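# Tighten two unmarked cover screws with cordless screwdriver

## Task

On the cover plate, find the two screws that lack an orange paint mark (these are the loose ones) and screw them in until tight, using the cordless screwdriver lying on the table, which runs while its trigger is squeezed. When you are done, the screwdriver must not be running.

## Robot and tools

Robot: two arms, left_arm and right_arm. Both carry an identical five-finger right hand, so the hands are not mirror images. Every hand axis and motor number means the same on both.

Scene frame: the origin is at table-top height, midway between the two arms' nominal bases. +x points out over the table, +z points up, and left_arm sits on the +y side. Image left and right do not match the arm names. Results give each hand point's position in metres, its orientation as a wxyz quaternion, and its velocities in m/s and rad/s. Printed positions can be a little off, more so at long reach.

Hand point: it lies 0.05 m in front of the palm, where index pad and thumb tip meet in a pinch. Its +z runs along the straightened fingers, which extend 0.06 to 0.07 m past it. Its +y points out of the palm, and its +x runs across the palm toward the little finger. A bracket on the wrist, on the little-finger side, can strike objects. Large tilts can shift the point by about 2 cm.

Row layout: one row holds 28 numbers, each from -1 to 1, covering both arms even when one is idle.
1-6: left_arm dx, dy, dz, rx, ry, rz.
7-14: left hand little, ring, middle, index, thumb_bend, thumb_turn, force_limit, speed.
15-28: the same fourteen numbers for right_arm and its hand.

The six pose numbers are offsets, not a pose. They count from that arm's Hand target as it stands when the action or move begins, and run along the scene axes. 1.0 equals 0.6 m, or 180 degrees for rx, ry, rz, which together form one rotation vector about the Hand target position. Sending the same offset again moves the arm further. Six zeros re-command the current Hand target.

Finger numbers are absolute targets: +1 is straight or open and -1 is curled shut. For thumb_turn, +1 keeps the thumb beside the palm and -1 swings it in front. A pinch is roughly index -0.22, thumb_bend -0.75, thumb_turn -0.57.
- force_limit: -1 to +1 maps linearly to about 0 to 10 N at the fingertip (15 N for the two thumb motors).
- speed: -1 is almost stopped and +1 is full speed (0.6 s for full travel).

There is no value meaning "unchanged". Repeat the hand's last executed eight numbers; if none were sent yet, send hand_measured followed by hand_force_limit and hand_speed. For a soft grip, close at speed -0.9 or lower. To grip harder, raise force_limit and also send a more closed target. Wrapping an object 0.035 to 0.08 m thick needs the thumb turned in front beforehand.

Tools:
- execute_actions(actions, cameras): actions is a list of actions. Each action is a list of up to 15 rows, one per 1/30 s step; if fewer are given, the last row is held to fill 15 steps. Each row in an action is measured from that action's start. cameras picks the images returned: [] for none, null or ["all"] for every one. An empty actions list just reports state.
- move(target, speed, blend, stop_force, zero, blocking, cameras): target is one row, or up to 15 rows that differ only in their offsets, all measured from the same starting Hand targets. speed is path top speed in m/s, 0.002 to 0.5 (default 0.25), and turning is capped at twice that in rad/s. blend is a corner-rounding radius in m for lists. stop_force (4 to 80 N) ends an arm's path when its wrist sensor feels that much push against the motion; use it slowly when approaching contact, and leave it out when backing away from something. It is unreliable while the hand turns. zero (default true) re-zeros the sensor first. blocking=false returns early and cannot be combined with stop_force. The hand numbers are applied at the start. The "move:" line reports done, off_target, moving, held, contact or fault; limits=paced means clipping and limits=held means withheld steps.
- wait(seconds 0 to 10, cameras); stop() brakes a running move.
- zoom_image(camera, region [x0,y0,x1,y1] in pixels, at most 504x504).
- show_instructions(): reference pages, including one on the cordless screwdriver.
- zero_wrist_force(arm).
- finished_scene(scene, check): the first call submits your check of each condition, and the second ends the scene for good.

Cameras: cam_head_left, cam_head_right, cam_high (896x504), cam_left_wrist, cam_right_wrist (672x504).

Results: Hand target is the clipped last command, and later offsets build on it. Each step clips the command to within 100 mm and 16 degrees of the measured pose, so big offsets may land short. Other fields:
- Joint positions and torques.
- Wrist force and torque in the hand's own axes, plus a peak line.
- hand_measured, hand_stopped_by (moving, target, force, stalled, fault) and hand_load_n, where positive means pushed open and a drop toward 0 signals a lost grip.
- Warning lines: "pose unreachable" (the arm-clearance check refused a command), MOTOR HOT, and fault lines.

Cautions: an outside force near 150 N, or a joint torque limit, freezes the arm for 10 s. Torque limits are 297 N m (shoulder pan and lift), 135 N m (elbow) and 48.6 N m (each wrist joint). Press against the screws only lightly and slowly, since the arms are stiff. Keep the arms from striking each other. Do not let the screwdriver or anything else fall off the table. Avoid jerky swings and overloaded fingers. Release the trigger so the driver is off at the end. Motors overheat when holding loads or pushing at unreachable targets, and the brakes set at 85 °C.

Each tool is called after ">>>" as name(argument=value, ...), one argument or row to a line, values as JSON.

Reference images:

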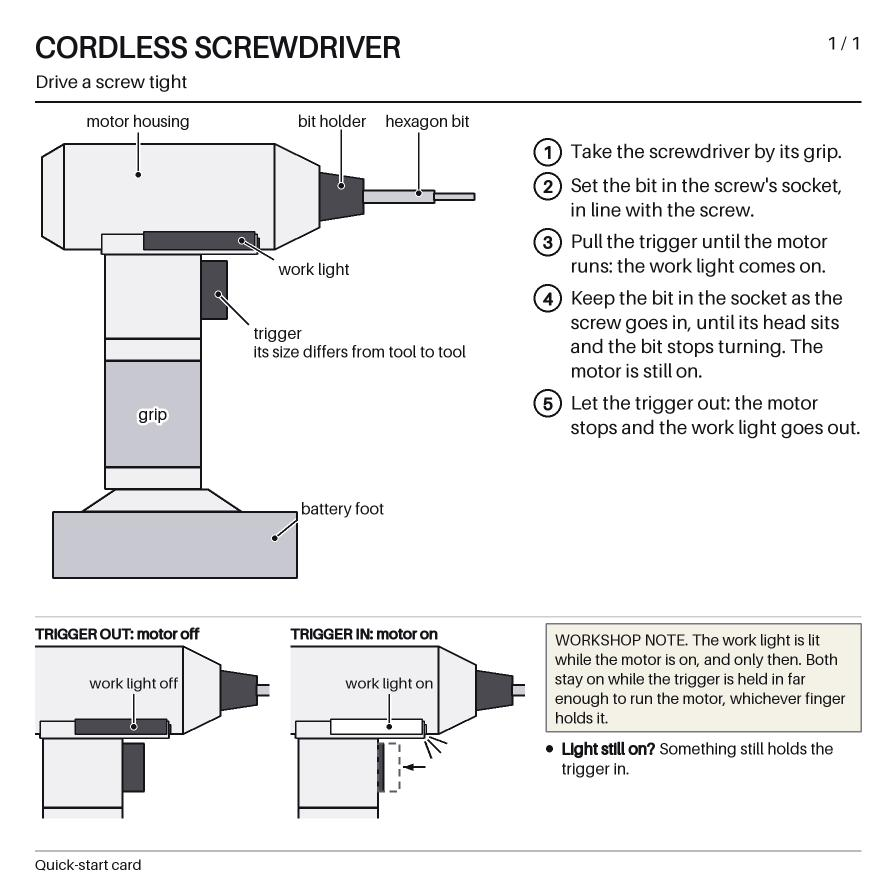

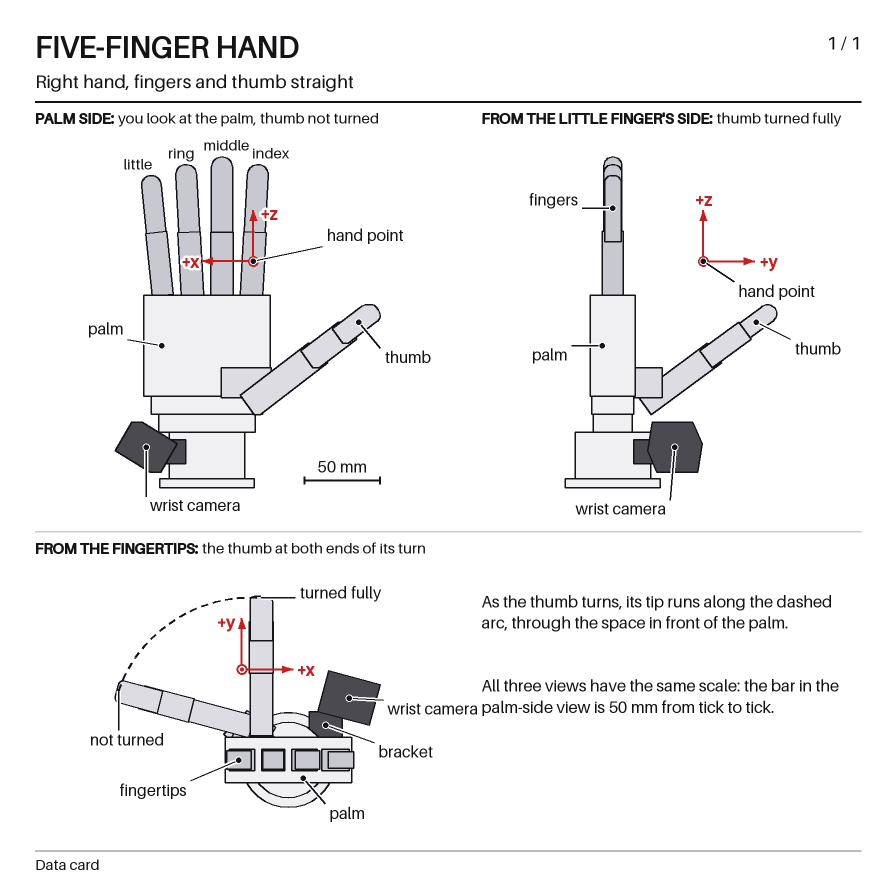

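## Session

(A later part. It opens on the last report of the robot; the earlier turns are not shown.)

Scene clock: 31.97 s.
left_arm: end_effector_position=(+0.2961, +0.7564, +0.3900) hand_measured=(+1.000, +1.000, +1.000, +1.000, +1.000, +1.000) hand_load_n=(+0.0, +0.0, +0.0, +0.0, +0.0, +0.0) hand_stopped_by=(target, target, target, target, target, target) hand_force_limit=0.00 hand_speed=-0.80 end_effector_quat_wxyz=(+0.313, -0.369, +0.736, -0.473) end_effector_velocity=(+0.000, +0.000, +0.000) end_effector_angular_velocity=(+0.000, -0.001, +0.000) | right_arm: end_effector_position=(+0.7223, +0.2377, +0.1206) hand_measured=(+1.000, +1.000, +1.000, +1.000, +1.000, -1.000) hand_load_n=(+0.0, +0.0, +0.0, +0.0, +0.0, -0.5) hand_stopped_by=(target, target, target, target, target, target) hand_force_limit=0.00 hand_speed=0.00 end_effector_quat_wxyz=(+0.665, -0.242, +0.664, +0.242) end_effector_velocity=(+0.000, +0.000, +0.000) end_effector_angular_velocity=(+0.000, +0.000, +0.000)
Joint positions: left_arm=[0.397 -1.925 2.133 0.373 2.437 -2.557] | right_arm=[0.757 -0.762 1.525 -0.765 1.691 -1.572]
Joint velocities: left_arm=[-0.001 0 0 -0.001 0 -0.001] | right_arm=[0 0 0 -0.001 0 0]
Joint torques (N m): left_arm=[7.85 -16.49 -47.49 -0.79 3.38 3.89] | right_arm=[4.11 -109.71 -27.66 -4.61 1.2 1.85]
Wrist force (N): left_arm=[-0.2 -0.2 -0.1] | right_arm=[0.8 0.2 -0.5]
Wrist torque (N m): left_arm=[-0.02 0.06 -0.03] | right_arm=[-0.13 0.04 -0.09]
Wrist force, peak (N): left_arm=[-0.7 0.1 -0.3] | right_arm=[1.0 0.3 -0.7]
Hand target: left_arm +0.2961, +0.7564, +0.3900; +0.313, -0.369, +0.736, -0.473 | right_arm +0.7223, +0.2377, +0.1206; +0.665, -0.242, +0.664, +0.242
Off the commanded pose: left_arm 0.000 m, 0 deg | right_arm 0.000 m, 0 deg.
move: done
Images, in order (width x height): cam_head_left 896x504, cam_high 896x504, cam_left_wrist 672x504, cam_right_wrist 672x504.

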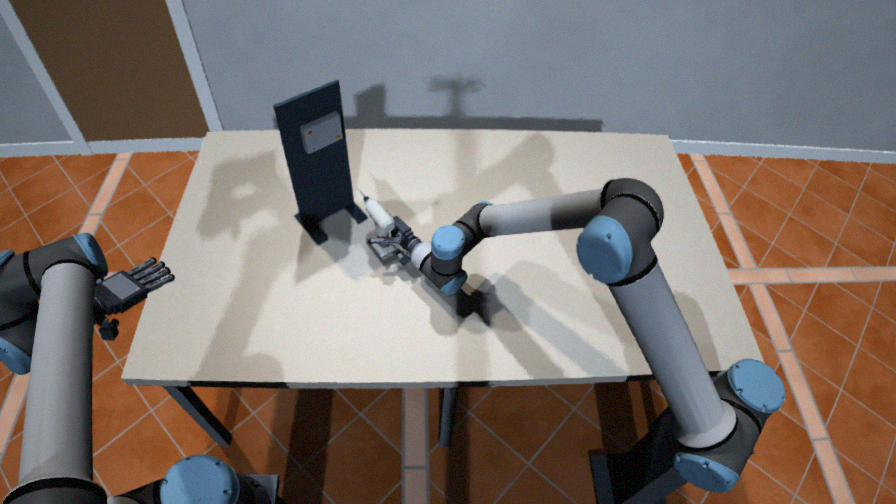

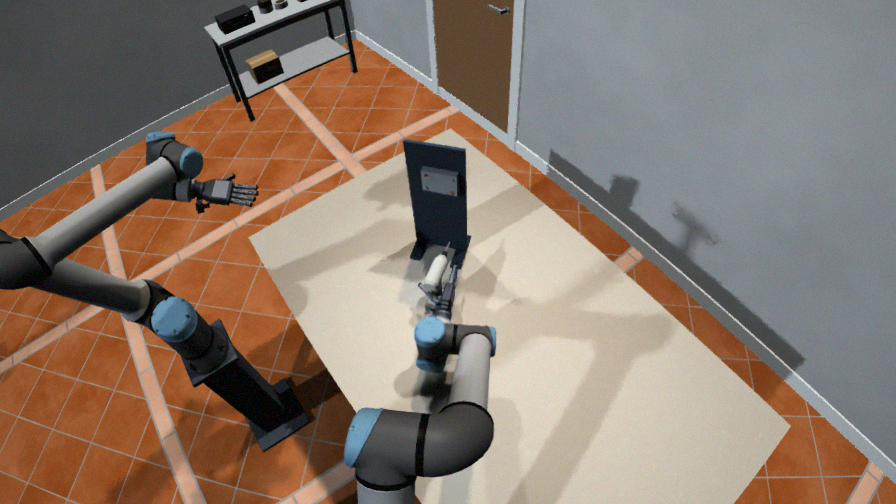

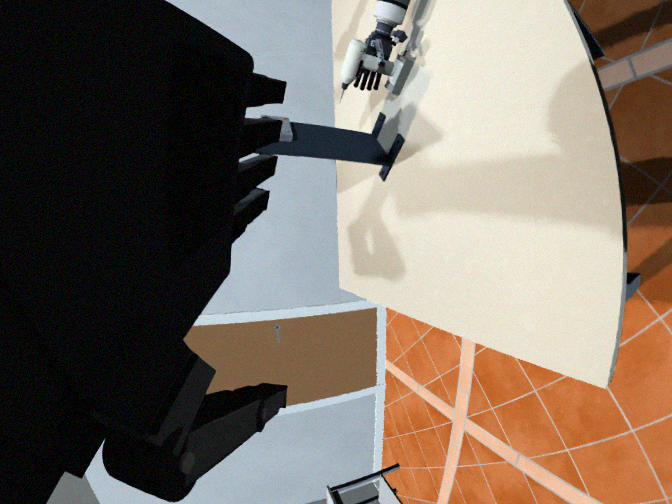

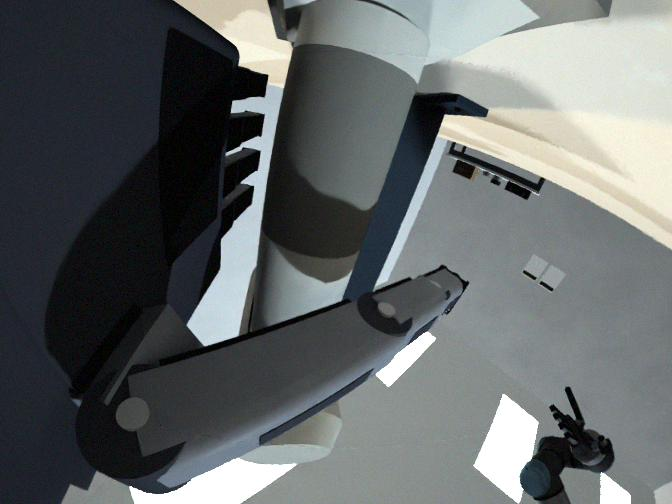

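>>> move(
  target=[0,0,0,0,0,0,1,1,1,1,1,1,0,-0.8,0.0083,0.0056,0,0,0,-0.0333,1,1,1,1,1,-1,0,0],
  speed=0.03,
  cameras=[],
)

>>> move(
  target=[0,0,0,0,0,0,1,1,1,1,1,1,0,-0.8,-0.028,0.0415,0,0,0,0,1,1,1,1,1,-1,0,0],
  speed=0.015,
  stop_force=4,
)

>>> zoom_image(
  camera="cam_left_wrist",
  region=[330, 20, 430, 120],
)

>>> zoom_image(
  camera="cam_head_left",
  region=[350, 190, 430, 270],
)

>>> zoom_image(
  camera="cam_high",
  region=[395, 240, 475, 320],
)

Scene clock: 35.73 s.
left_arm: end_effector_position=(+0.2961, +0.7564, +0.3900) hand_measured=(+1.000, +1.000, +1.000, +1.000, +1.000, +1.000) hand_load_n=(+0.0, +0.0, +0.0, +0.0, +0.0, +0.0) hand_stopped_by=(target, target, target, target, target, target) hand_force_limit=0.00 hand_speed=-0.80 end_effector_quat_wxyz=(+0.313, -0.369, +0.736, -0.473) end_effector_velocity=(+0.000, +0.000, +0.000) end_effector_angular_velocity=(+0.000, +0.001, +0.001) | right_arm: end_effector_position=(+0.7271, +0.2412, +0.1205) hand_measured=(+1.000, +1.000, +1.000, +1.000, +1.000, -1.000) hand_load_n=(+0.0, +0.0, +0.0, +0.0, +0.0, +0.0) hand_stopped_by=(target, target, target, target, target, target) hand_force_limit=0.00 hand_speed=0.00 end_effector_quat_wxyz=(+0.677, -0.207, +0.675, +0.207) end_effector_velocity=(+0.000, +0.000, +0.003) end_effector_angular_velocity=(+0.002, -0.002, +0.003)
Joint positions: left_arm=[0.397 -1.925 2.133 0.373 2.437 -2.557] | right_arm=[0.789 -0.75 1.499 -0.752 1.827 -1.572]
Joint velocities: left_arm=[-0.001 0 0 0 -0.002 -0.001] | right_arm=[0 -0.002 0.001 -0.001 -0.003 0]
Joint torques (N m): left_arm=[4.12 -17.63 -45.79 -0.72 3.3 3.82] | right_arm=[-12.04 -104.07 -27.98 -1.77 -1.44 -2.22]
Wrist force (N): left_arm=[-0.5 0.0 0.0] | right_arm=[0.2 0.3 -0.2]
Wrist torque (N m): left_arm=[0.01 0.10 -0.04] | right_arm=[-0.14 0.13 -0.12]
Wrist force, peak (N): left_arm=[-0.7 -0.4 -0.4] | right_arm=[0.9 0.8 -0.3]
Hand target: left_arm +0.2961, +0.7564, +0.3900; +0.313, -0.369, +0.736, -0.473 | right_arm +0.7272, +0.2410, +0.1206; +0.677, -0.207, +0.675, +0.207
Off the commanded pose: left_arm 0.000 m, 0 deg | right_arm 0.000 m, 0 deg.
move: done
No camera images: "cameras" was empty.

Scene clock: 39.07 s.
left_arm: end_effector_position=(+0.2961, +0.7564, +0.3900) hand_measured=(+1.000, +1.000, +1.000, +1.000, +1.000, +1.000) hand_load_n=(+0.0, +0.0, +0.0, +0.0, +0.0, -0.5) hand_stopped_by=(target, target, target, target, target, target) hand_force_limit=0.00 hand_speed=-0.80 end_effector_quat_wxyz=(+0.313, -0.369, +0.736, -0.473) end_effector_velocity=(+0.000, +0.000, +0.000) end_effector_angular_velocity=(-0.001, +0.001, -0.001) | right_arm: end_effector_position=(+0.7105, +0.2659, +0.1206) hand_measured=(+1.000, +1.000, +1.000, +1.000, +1.000, -1.000) hand_load_n=(+0.0, +0.0, +0.0, +0.0, +0.0, +0.0) hand_stopped_by=(target, target, target, target, target, target) hand_force_limit=0.00 hand_speed=0.00 end_effector_quat_wxyz=(+0.677, -0.207, +0.675, +0.207) end_effector_velocity=(+0.000, +0.000, +0.000) end_effector_angular_velocity=(-0.001, +0.000, +0.000)
Joint positions: left_arm=[0.397 -1.925 2.133 0.373 2.437 -2.557] | right_arm=[0.822 -0.733 1.465 -0.734 1.86 -1.572]
Joint velocities: left_arm=[0 0 0 0.001 0 0] | right_arm=[0 0 0 0.001 0 -0.001]
Joint torques (N m): left_arm=[9.37 -13.44 -45.97 -0.89 2.74 4.04] | right_arm=[-14.52 -112.47 -28.97 -4.72 -1.43 -2.06]
Wrist force (N): left_arm=[0.1 0.1 -0.4] | right_arm=[0.7 0.6 -0.4]
Wrist torque (N m): left_arm=[0.04 0.02 -0.01] | right_arm=[-0.07 0.03 -0.07]
Wrist force, peak (N): left_arm=[-0.3 -0.5 -0.6] | right_arm=[0.8 -1.8 -0.5]
Hand target: left_arm +0.2961, +0.7564, +0.3900; +0.313, -0.369, +0.736, -0.473 | right_arm +0.7105, +0.2659, +0.1206; +0.677, -0.207, +0.675, +0.207
Off the commanded pose: left_arm 0.000 m, 0 deg | right_arm 0.000 m, 0 deg.
move: done

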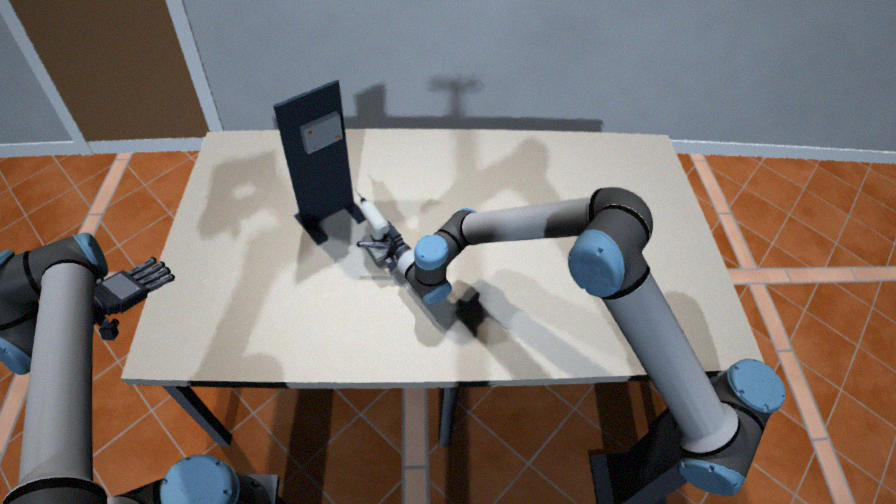

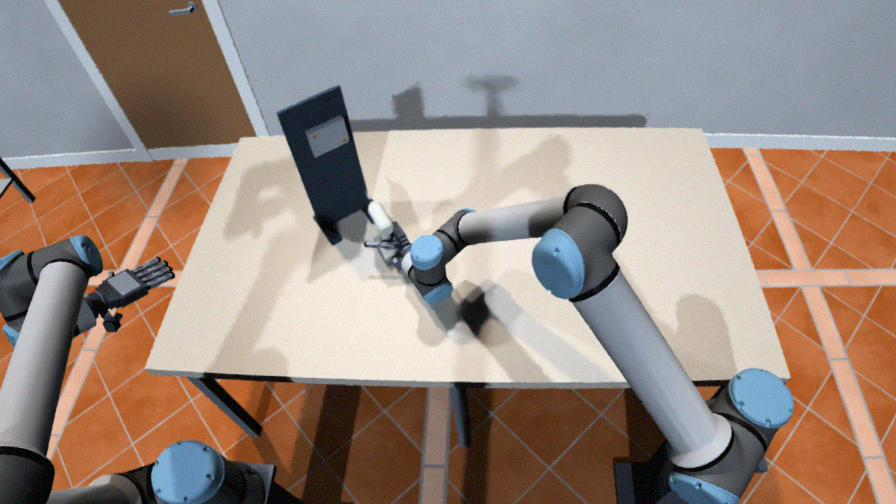

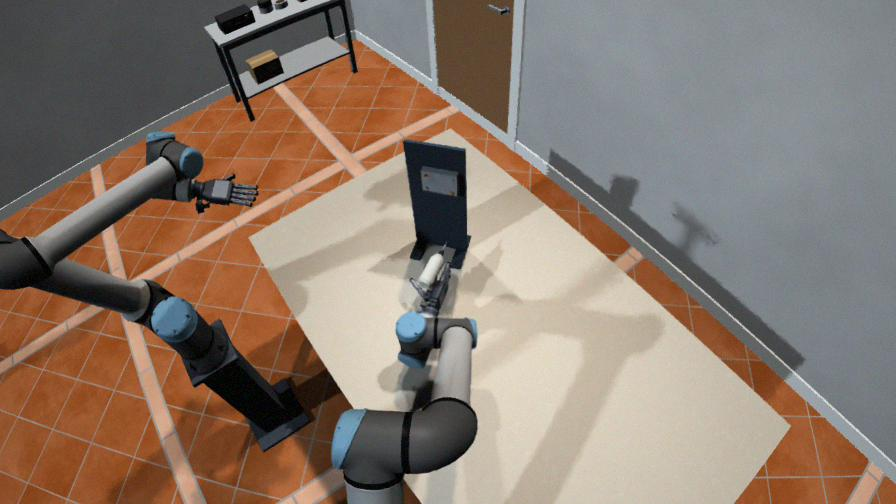

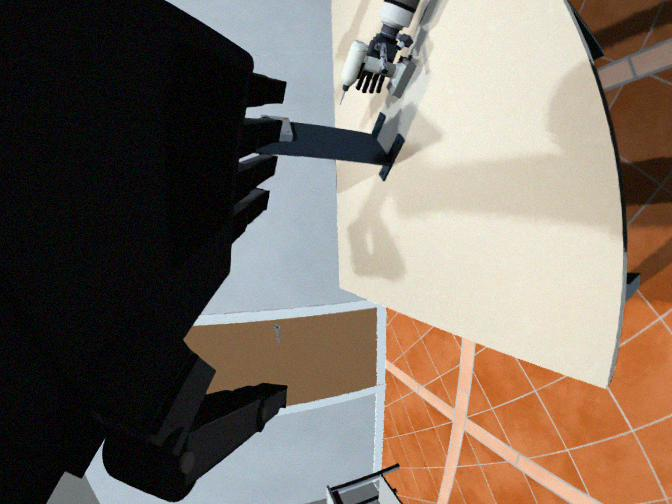

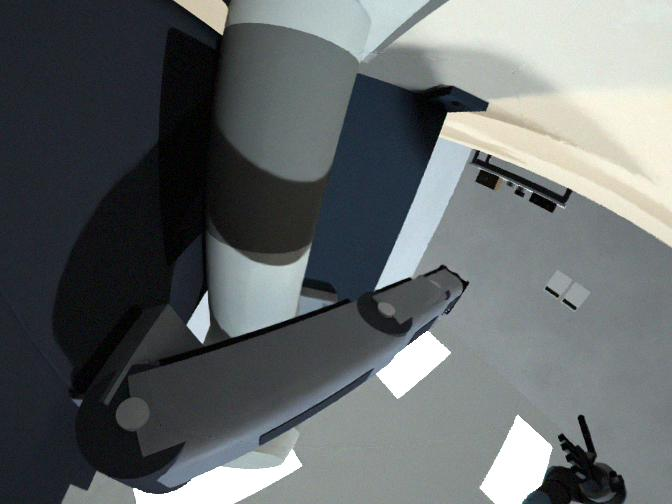

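Scaled by 5.040 from the camera's 672x504 image, which has a finer 960x720 frame.

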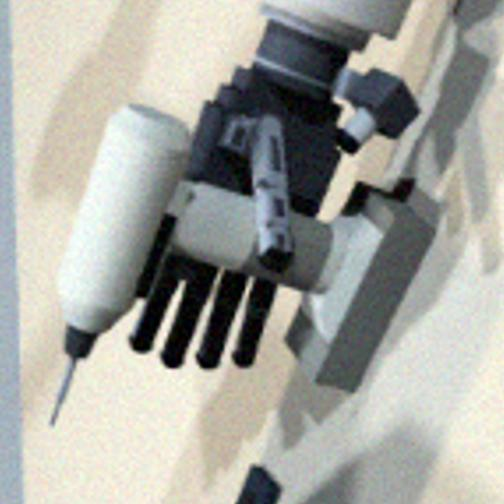

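Scaled by 6.300.

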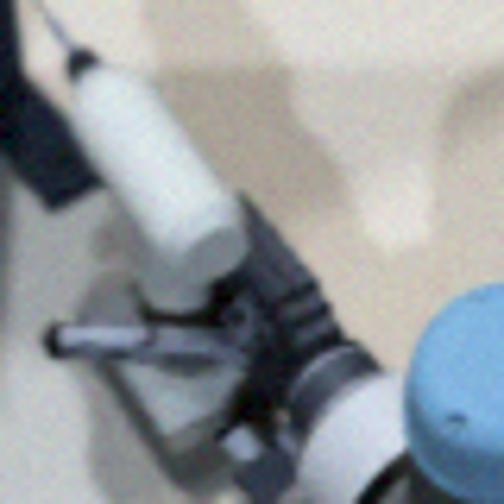

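Scaled by 6.300.

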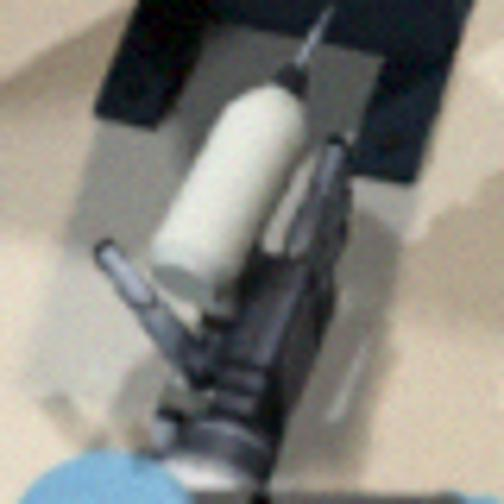

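>>> execute_actions(
  actions=[],
  cameras=["cam_left_wrist","cam_head_left","cam_high"],
)

>>> zoom_image(
  camera="cam_left_wrist",
  region=[330, 10, 450, 130],
)

>>> zoom_image(
  camera="cam_head_left",
  region=[350, 190, 450, 270],
)

Scene clock: 40.03 s.
left_arm: end_effector_position=(+0.2961, +0.7564, +0.3900) hand_measured=(+1.000, +1.000, +1.000, +1.000, +1.000, +1.000) hand_load_n=(+0.0, +0.0, +0.0, +0.0, +0.0, -0.5) hand_stopped_by=(target, target, target, target, target, target) hand_force_limit=0.00 hand_speed=-0.80 end_effector_quat_wxyz=(+0.313, -0.369, +0.736, -0.473) end_effector_velocity=(+0.000, +0.000, +0.000) end_effector_angular_velocity=(+0.000, +0.000, +0.000) | right_arm: end_effector_position=(+0.7105, +0.2659, +0.1206) hand_measured=(+1.000, +1.000, +1.000, +1.000, +1.000, -1.000) hand_load_n=(+0.0, +0.0, -0.5, +0.0, +0.0, -0.5) hand_stopped_by=(target, target, target, target, target, target) hand_force_limit=0.00 hand_speed=0.00 end_effector_quat_wxyz=(+0.677, -0.207, +0.675, +0.207) end_effector_velocity=(+0.000, +0.000, -0.001) end_effector_angular_velocity=(-0.001, +0.000, +0.001)
Joint positions: left_arm=[0.397 -1.925 2.133 0.373 2.437 -2.557] | right_arm=[0.822 -0.733 1.465 -0.734 1.86 -1.572]
Joint velocities: left_arm=[0 0 0 0.001 0 0] | right_arm=[0 0 0 0 0 0]
Joint torques (N m): left_arm=[8.77 -14.34 -45.96 -0.4 3.19 4.04] | right_arm=[-13.32 -111.91 -30.98 -4.07 -1.18 -1.82]
Wrist force (N): left_arm=[-0.1 -0.1 -0.4] | right_arm=[0.5 0.3 -0.4]
Wrist torque (N m): left_arm=[0.03 0.04 -0.02] | right_arm=[-0.11 0.08 -0.10]
Wrist force, peak (N): left_arm=[-0.1 0.1 -0.7] | right_arm=[1.0 0.1 -0.2]
Hand target: left_arm +0.2961, +0.7564, +0.3900; +0.313, -0.369, +0.736, -0.473 | right_arm +0.7105, +0.2659, +0.1206; +0.677, -0.207, +0.675, +0.207
Off the commanded pose: left_arm 0.000 m, 0 deg | right_arm 0.000 m, 0 deg.
Images, in order (width x height): cam_head_left 896x504, cam_high 896x504, cam_left_wrist 672x504.

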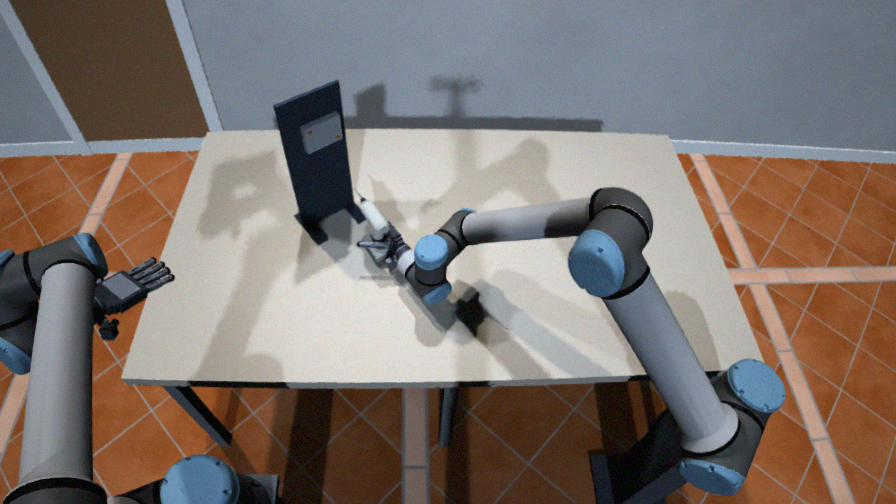

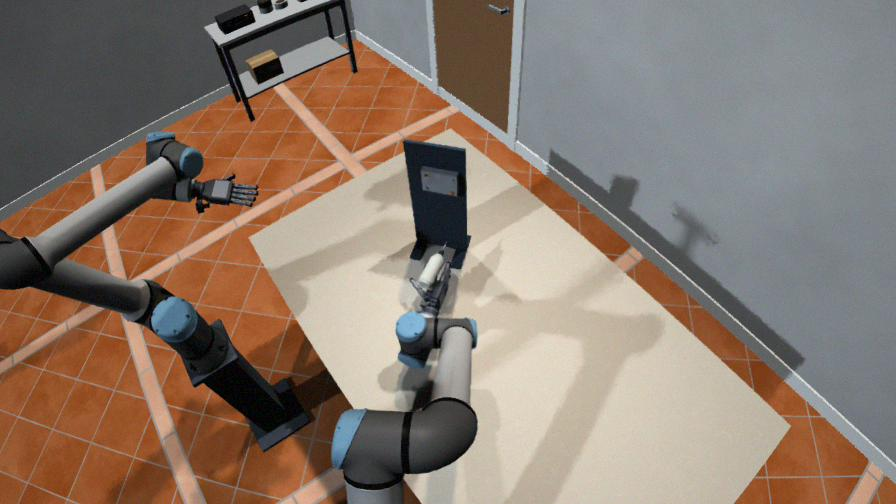

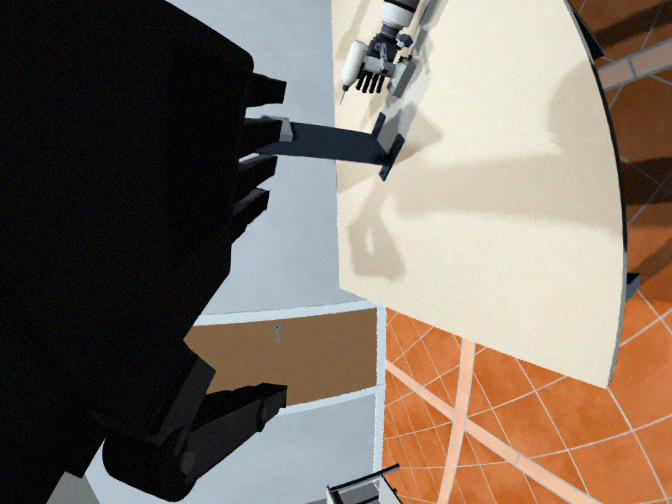

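Scaled by 4.200 from the camera's 672x504 image, which has a finer 960x720 frame.

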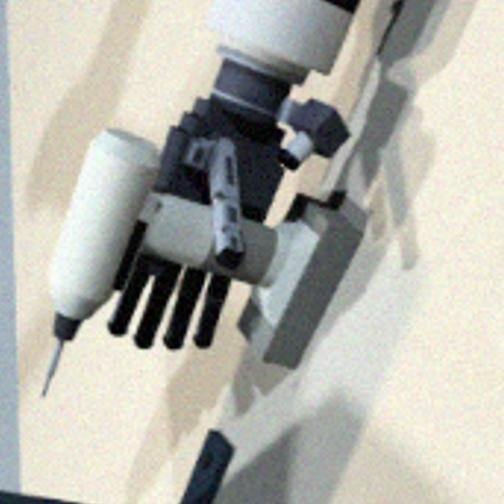

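Scaled by 5.040.

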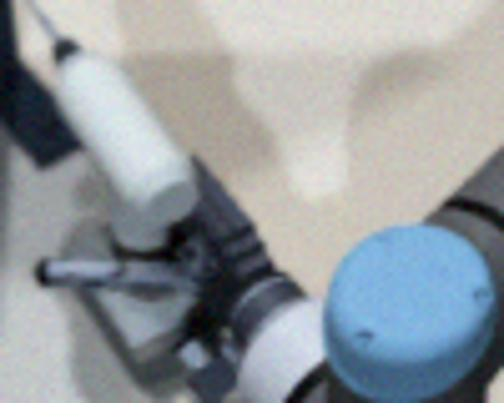

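>>> move(
  target=[0,0,0,0,0,0,1,1,1,1,1,1,0,-0.8,0,0,0.025,0,0,0,1,1,1,1,1,-1,0,0],
  speed=0.012,
  stop_force=4,
  cameras=["cam_left_wrist","cam_right_wrist"],
)

>>> zoom_image(
  camera="cam_left_wrist",
  region=[330, 10, 450, 130],
)

Scene clock: 42.63 s.
left_arm: end_effector_position=(+0.2961, +0.7564, +0.3900) hand_measured=(+1.000, +1.000, +1.000, +1.000, +1.000, +1.000) hand_load_n=(+0.0, +0.0, +0.0, +0.0, +0.0, -0.5) hand_stopped_by=(target, target, target, target, target, target) hand_force_limit=0.00 hand_speed=-0.80 end_effector_quat_wxyz=(+0.313, -0.369, +0.736, -0.473) end_effector_velocity=(+0.000, +0.000, +0.000) end_effector_angular_velocity=(-0.001, +0.001, +0.000) | right_arm: end_effector_position=(+0.7105, +0.2659, +0.1356) hand_measured=(+1.000, +1.000, +1.000, +1.000, +1.000, -1.000) hand_load_n=(+0.0, +0.0, -0.5, +0.0, +0.0, +0.0) hand_stopped_by=(target, target, target, target, target, target) hand_force_limit=0.00 hand_speed=0.00 end_effector_quat_wxyz=(+0.677, -0.207, +0.675, +0.207) end_effector_velocity=(+0.000, +0.000, +0.001) end_effector_angular_velocity=(+0.000, +0.000, +0.000)
Joint positions: left_arm=[0.397 -1.925 2.133 0.373 2.437 -2.557] | right_arm=[0.822 -0.75 1.463 -0.717 1.86 -1.572]
Joint velocities: left_arm=[0 0 0 0 0 -0.001] | right_arm=[0 -0.001 0 0.001 0 0]
Joint torques (N m): left_arm=[8.76 -11.32 -44.62 -0.42 3.04 3.77] | right_arm=[-2.68 -92.27 -31.27 -4.59 -1.4 -1.39]
Wrist force (N): left_arm=[-0.1 -0.2 -0.4] | right_arm=[0.7 -1.5 -0.4]
Wrist torque (N m): left_arm=[0.00 0.05 -0.02] | right_arm=[-0.20 0.04 -0.07]
Wrist force, peak (N): left_arm=[-0.6 0.3 -0.7] | right_arm=[3.3 0.4 -0.1]
Hand target: left_arm +0.2961, +0.7564, +0.3900; +0.313, -0.369, +0.736, -0.473 | right_arm +0.7105, +0.2659, +0.1356; +0.677, -0.207, +0.675, +0.207
Off the commanded pose: left_arm 0.000 m, 0 deg | right_arm 0.000 m, 0 deg.
move: done
Images, in order (width x height): cam_left_wrist 672x504, cam_right_wrist 672x504.

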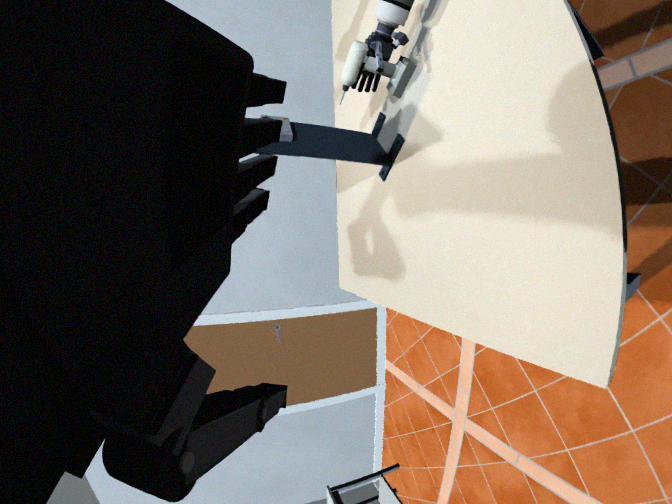

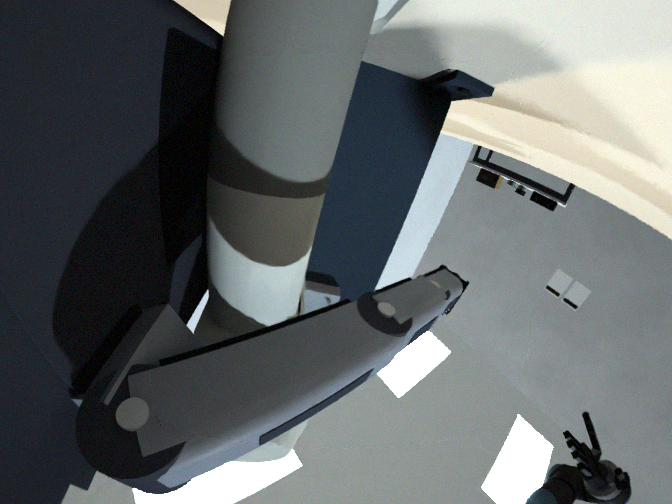

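Scaled by 4.200 from the camera's 672x504 image, which has a finer 960x720 frame.

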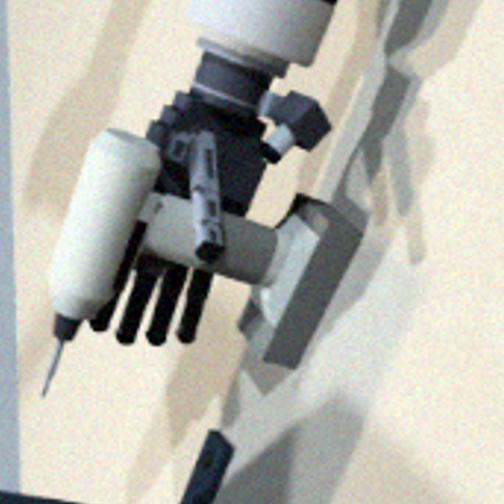

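>>> move(
  target=[0,0,0,0,0,0,1,1,1,1,1,1,0,-0.8,0,0,-0.023,0,0,0,1,1,1,1,1,-1,0,0],
  speed=0.03,
  cameras=["cam_left_wrist"],
)

>>> execute_actions(
  actions=[
    [[0,0,0,0,0,0,1,1,1,1,1,1,0,-0.8,0,0,0,0,0,0,0.2,0.2,0.2,0.7,1,-1,-0.8,-0.5]],
  ],
  cameras=["cam_left_wrist","cam_right_wrist"],
)

>>> zoom_image(
  camera="cam_left_wrist",
  region=[330, 10, 450, 130],
)

Scene clock: 43.63 s.
left_arm: end_effector_position=(+0.2961, +0.7564, +0.3900) hand_measured=(+1.000, +1.000, +1.000, +1.000, +1.000, +1.000) hand_load_n=(+0.0, +0.0, -0.5, +0.0, +0.0, -0.5) hand_stopped_by=(target, target, target, target, target, target) hand_force_limit=0.00 hand_speed=-0.80 end_effector_quat_wxyz=(+0.313, -0.369, +0.736, -0.473) end_effector_velocity=(+0.000, +0.000, +0.000) end_effector_angular_velocity=(+0.000, +0.001, +0.000) | right_arm: end_effector_position=(+0.7105, +0.2659, +0.1216) hand_measured=(+1.000, +1.000, +1.000, +1.000, +1.000, -1.000) hand_load_n=(+0.0, +0.0, +0.0, +0.0, +0.0, -0.5) hand_stopped_by=(target, target, target, target, target, target) hand_force_limit=0.00 hand_speed=0.00 end_effector_quat_wxyz=(+0.677, -0.207, +0.675, +0.207) end_effector_velocity=(+0.000, +0.000, +0.003) end_effector_angular_velocity=(+0.001, -0.001, +0.000)
Joint positions: left_arm=[0.397 -1.925 2.133 0.373 2.437 -2.557] | right_arm=[0.822 -0.734 1.465 -0.733 1.86 -1.572]
Joint velocities: left_arm=[0 0 0 0.001 0 0] | right_arm=[0 -0.003 0 0.002 0 0]
Joint torques (N m): left_arm=[8.65 -11.47 -44.65 -0.01 2.96 3.19] | right_arm=[7.67 -111.46 -31.09 0.14 -0.68 -1.08]
Wrist force (N): left_arm=[-0.3 -0.1 -0.4] | right_arm=[0.6 0.4 -0.3]
Wrist torque (N m): left_arm=[0.03 0.08 -0.03] | right_arm=[-0.10 0.06 -0.08]
Wrist force, peak (N): left_arm=[-0.3 -0.4 -0.6] | right_arm=[0.5 -1.7 -0.2]
Hand target: left_arm +0.2961, +0.7564, +0.3900; +0.313, -0.369, +0.736, -0.473 | right_arm +0.7105, +0.2659, +0.1218; +0.677, -0.207, +0.675, +0.207
Off the commanded pose: left_arm 0.000 m, 0 deg | right_arm 0.000 m, 0 deg.
move: done
Images, in order (width x height): cam_left_wrist 672x504.

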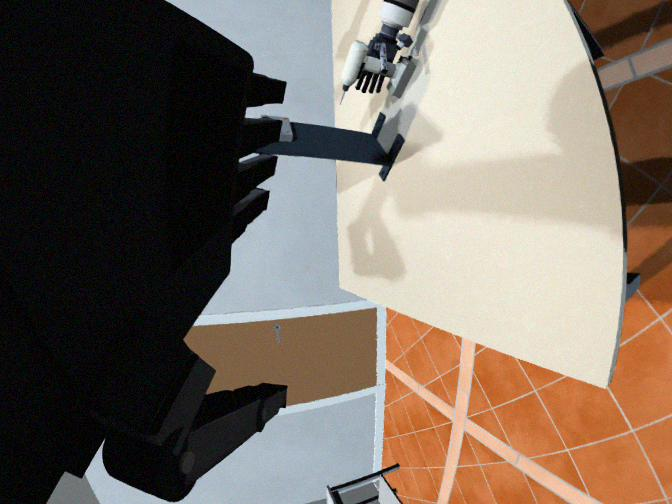

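Scene clock: 44.87 s.
left_arm: end_effector_position=(+0.2961, +0.7564, +0.3900) hand_measured=(+1.000, +1.000, +1.000, +1.000, +1.000, +1.000) hand_load_n=(+0.0, +0.0, +0.0, +0.0, +0.0, -0.5) hand_stopped_by=(target, target, target, target, target, target) hand_force_limit=0.00 hand_speed=-0.80 end_effector_quat_wxyz=(+0.313, -0.369, +0.736, -0.473) end_effector_velocity=(+0.000, +0.000, +0.000) end_effector_angular_velocity=(+0.001, -0.001, -0.001) | right_arm: end_effector_position=(+0.7105, +0.2659, +0.1218) hand_measured=(+0.200, +0.200, +0.200, +0.700, +1.000, -1.000) hand_load_n=(+0.0, +0.0, +0.0, +0.0, +0.0, +0.0) hand_stopped_by=(target, target, target, target, target, target) hand_force_limit=-0.80 hand_speed=-0.50 end_effector_quat_wxyz=(+0.677, -0.207, +0.675, +0.207) end_effector_velocity=(+0.000, +0.000, -0.001) end_effector_angular_velocity=(-0.001, +0.000, +0.000)
Joint positions: left_arm=[0.397 -1.925 2.133 0.373 2.437 -2.557] | right_arm=[0.822 -0.735 1.465 -0.733 1.86 -1.572]
Joint velocities: left_arm=[0 0 0 0 0 0.001] | right_arm=[0 0 0 0.001 0 0]
Joint torques (N m): left_arm=[7.33 -11.79 -44.15 -0.16 3.12 3.73] | right_arm=[14.22 -112.21 -37.91 -0.58 0.57 -0.64]
Wrist force (N): left_arm=[-0.3 -0.1 -0.2] | right_arm=[0.6 0.2 0.3]
Wrist torque (N m): left_arm=[0.00 0.07 -0.03] | right_arm=[-0.17 0.03 -0.10]
Wrist force, peak (N): left_arm=[0.0 0.0 -0.7] | right_arm=[0.8 0.5 -0.3]
Hand target: left_arm +0.2961, +0.7564, +0.3900; +0.313, -0.369, +0.736, -0.473 | right_arm +0.7105, +0.2659, +0.1218; +0.677, -0.207, +0.675, +0.207
Off the commanded pose: left_arm 0.000 m, 0 deg | right_arm 0.000 m, 0 deg.
Images, in order (width x height): cam_left_wrist 672x504, cam_right_wrist 672x504.

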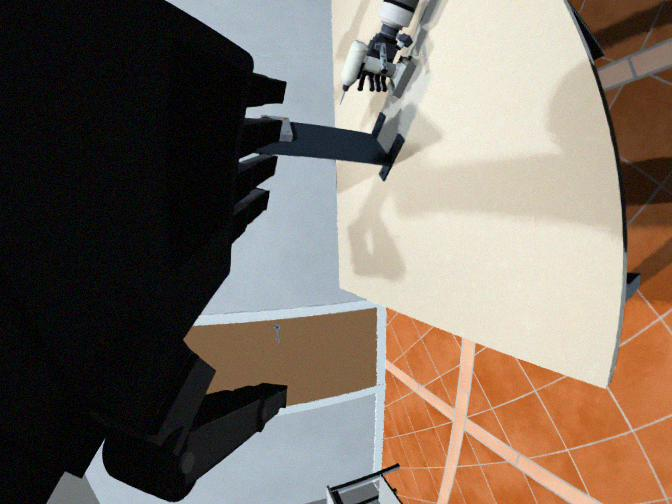

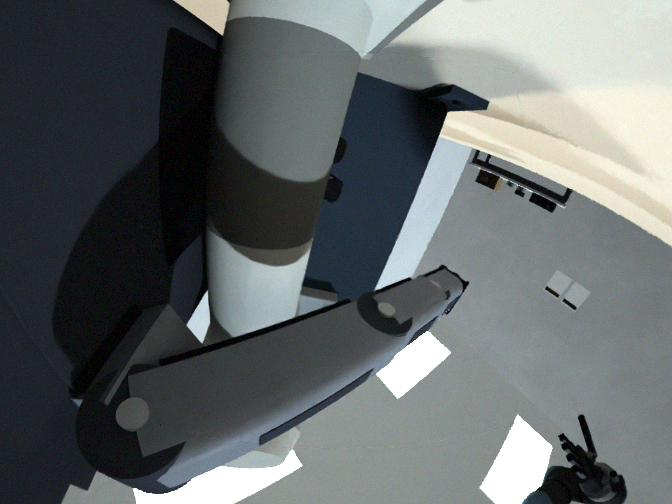

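Scaled by 4.200 from the camera's 672x504 image, which has a finer 960x720 frame.

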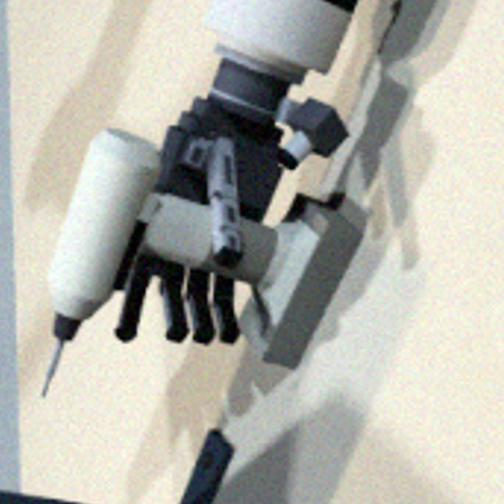

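>>> execute_actions(
  actions=[
    [[0,0,0,0,0,0,1,1,1,1,1,1,0,-0.8,0,0,0,0,0,0,-0.9,-0.9,-0.9,0.7,1,-1,-0.7,-0.8]],
    [[0,0,0,0,0,0,1,1,1,1,1,1,0,-0.8,0,0,0,0,0,0,-0.9,-0.9,-0.9,0.7,1,-1,-0.7,-0.8]],
    [[0,0,0,0,0,0,1,1,1,1,1,1,0,-0.8,0,0,0,0,0,0,-0.9,-0.9,-0.9,0.7,1,-1,-0.7,-0.8]],
    [[0,0,0,0,0,0,1,1,1,1,1,1,0,-0.8,0,0,0,0,0,0,-0.9,-0.9,-0.9,0.7,1,-1,-0.7,-0.8]],
  ],
  cameras=["cam_left_wrist","cam_right_wrist","cam_head_left"],
)

>>> zoom_image(
  camera="cam_left_wrist",
  region=[330, 10, 450, 130],
)

>>> zoom_image(
  camera="cam_head_left",
  region=[350, 190, 450, 270],
)

Scene clock: 48.37 s.
left_arm: end_effector_position=(+0.2961, +0.7564, +0.3900) hand_measured=(+1.000, +1.000, +1.000, +1.000, +1.000, +1.000) hand_load_n=(-0.5, +0.0, +0.0, +0.0, +0.0, +0.0) hand_stopped_by=(target, target, target, target, target, target) hand_force_limit=0.00 hand_speed=-0.80 end_effector_quat_wxyz=(+0.313, -0.369, +0.736, -0.473) end_effector_velocity=(+0.000, +0.000, +0.000) end_effector_angular_velocity=(+0.001, -0.001, +0.000) | right_arm: end_effector_position=(+0.7105, +0.2659, +0.1218) hand_measured=(-0.776, -0.754, -0.764, +0.700, +1.000, -1.000) hand_load_n=(+1.5, +0.0, +0.5, +0.0, +0.0, +0.0) hand_stopped_by=(force, force, force, target, target, target) hand_force_limit=-0.70 hand_speed=-0.80 end_effector_quat_wxyz=(+0.677, -0.207, +0.675, +0.207) end_effector_velocity=(+0.000, +0.000, +0.000) end_effector_angular_velocity=(+0.000, +0.000, +0.000)
Joint positions: left_arm=[0.397 -1.925 2.133 0.373 2.437 -2.557] | right_arm=[0.822 -0.735 1.465 -0.733 1.86 -1.572]
Joint velocities: left_arm=[0 0 0 0 0 0.001] | right_arm=[0 0 0 0 0 0]
Joint torques (N m): left_arm=[7.96 -11.22 -43.74 0.31 3.04 3.86] | right_arm=[13.31 -110.92 -33.52 -3.14 1.14 -0.07]
Wrist force (N): left_arm=[0.0 0.2 -0.5] | right_arm=[0.9 0.2 0.8]
Wrist torque (N m): left_arm=[0.08 0.04 0.00] | right_arm=[-0.16 -0.05 -0.06]
Wrist force, peak (N): left_arm=[-0.3 0.3 -0.7] | right_arm=[1.1 0.0 1.6]
Hand target: left_arm +0.2961, +0.7564, +0.3900; +0.313, -0.369, +0.736, -0.473 | right_arm +0.7105, +0.2659, +0.1218; +0.677, -0.207, +0.675, +0.207
Off the commanded pose: left_arm 0.000 m, 0 deg | right_arm 0.000 m, 0 deg.
Images, in order (width x height): cam_head_left 896x504, cam_left_wrist 672x504, cam_right_wrist 672x504.

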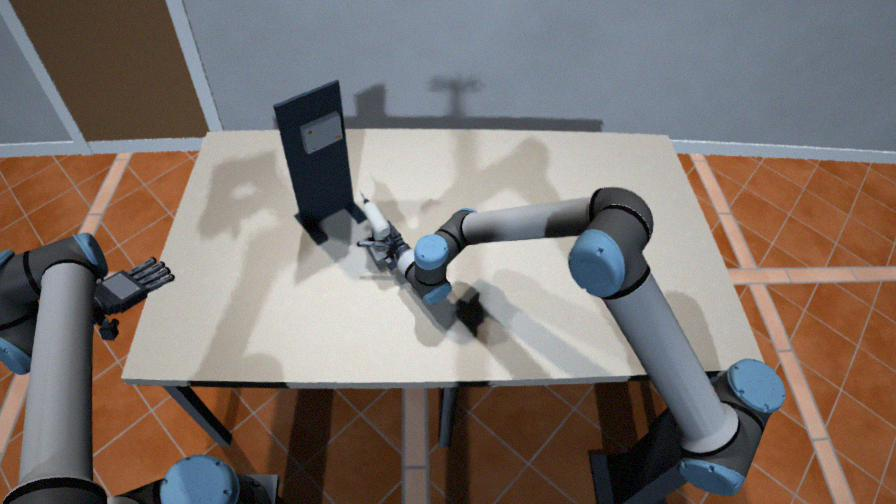

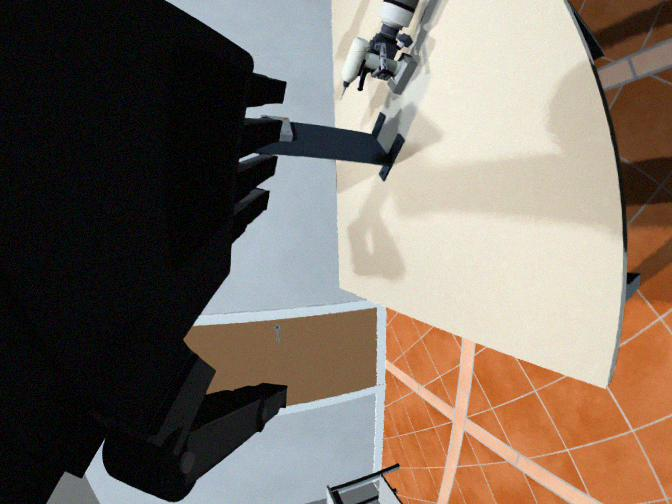

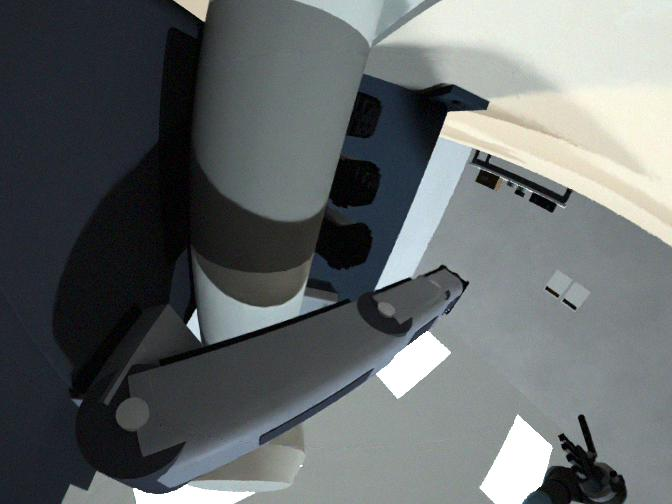

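Scaled by 4.200 from the camera's 672x504 image, which has a finer 960x720 frame.

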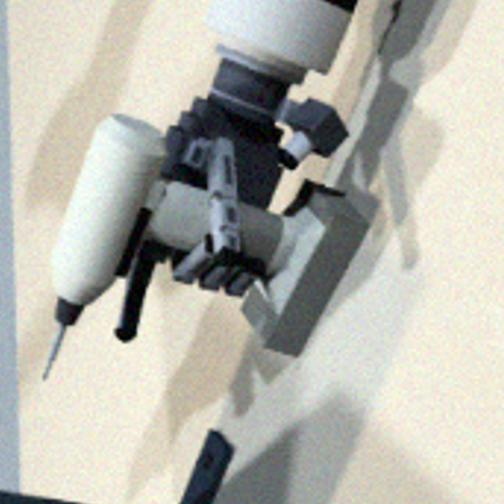

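Scaled by 5.040.

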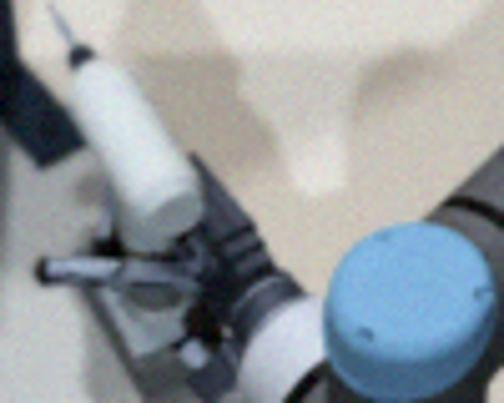

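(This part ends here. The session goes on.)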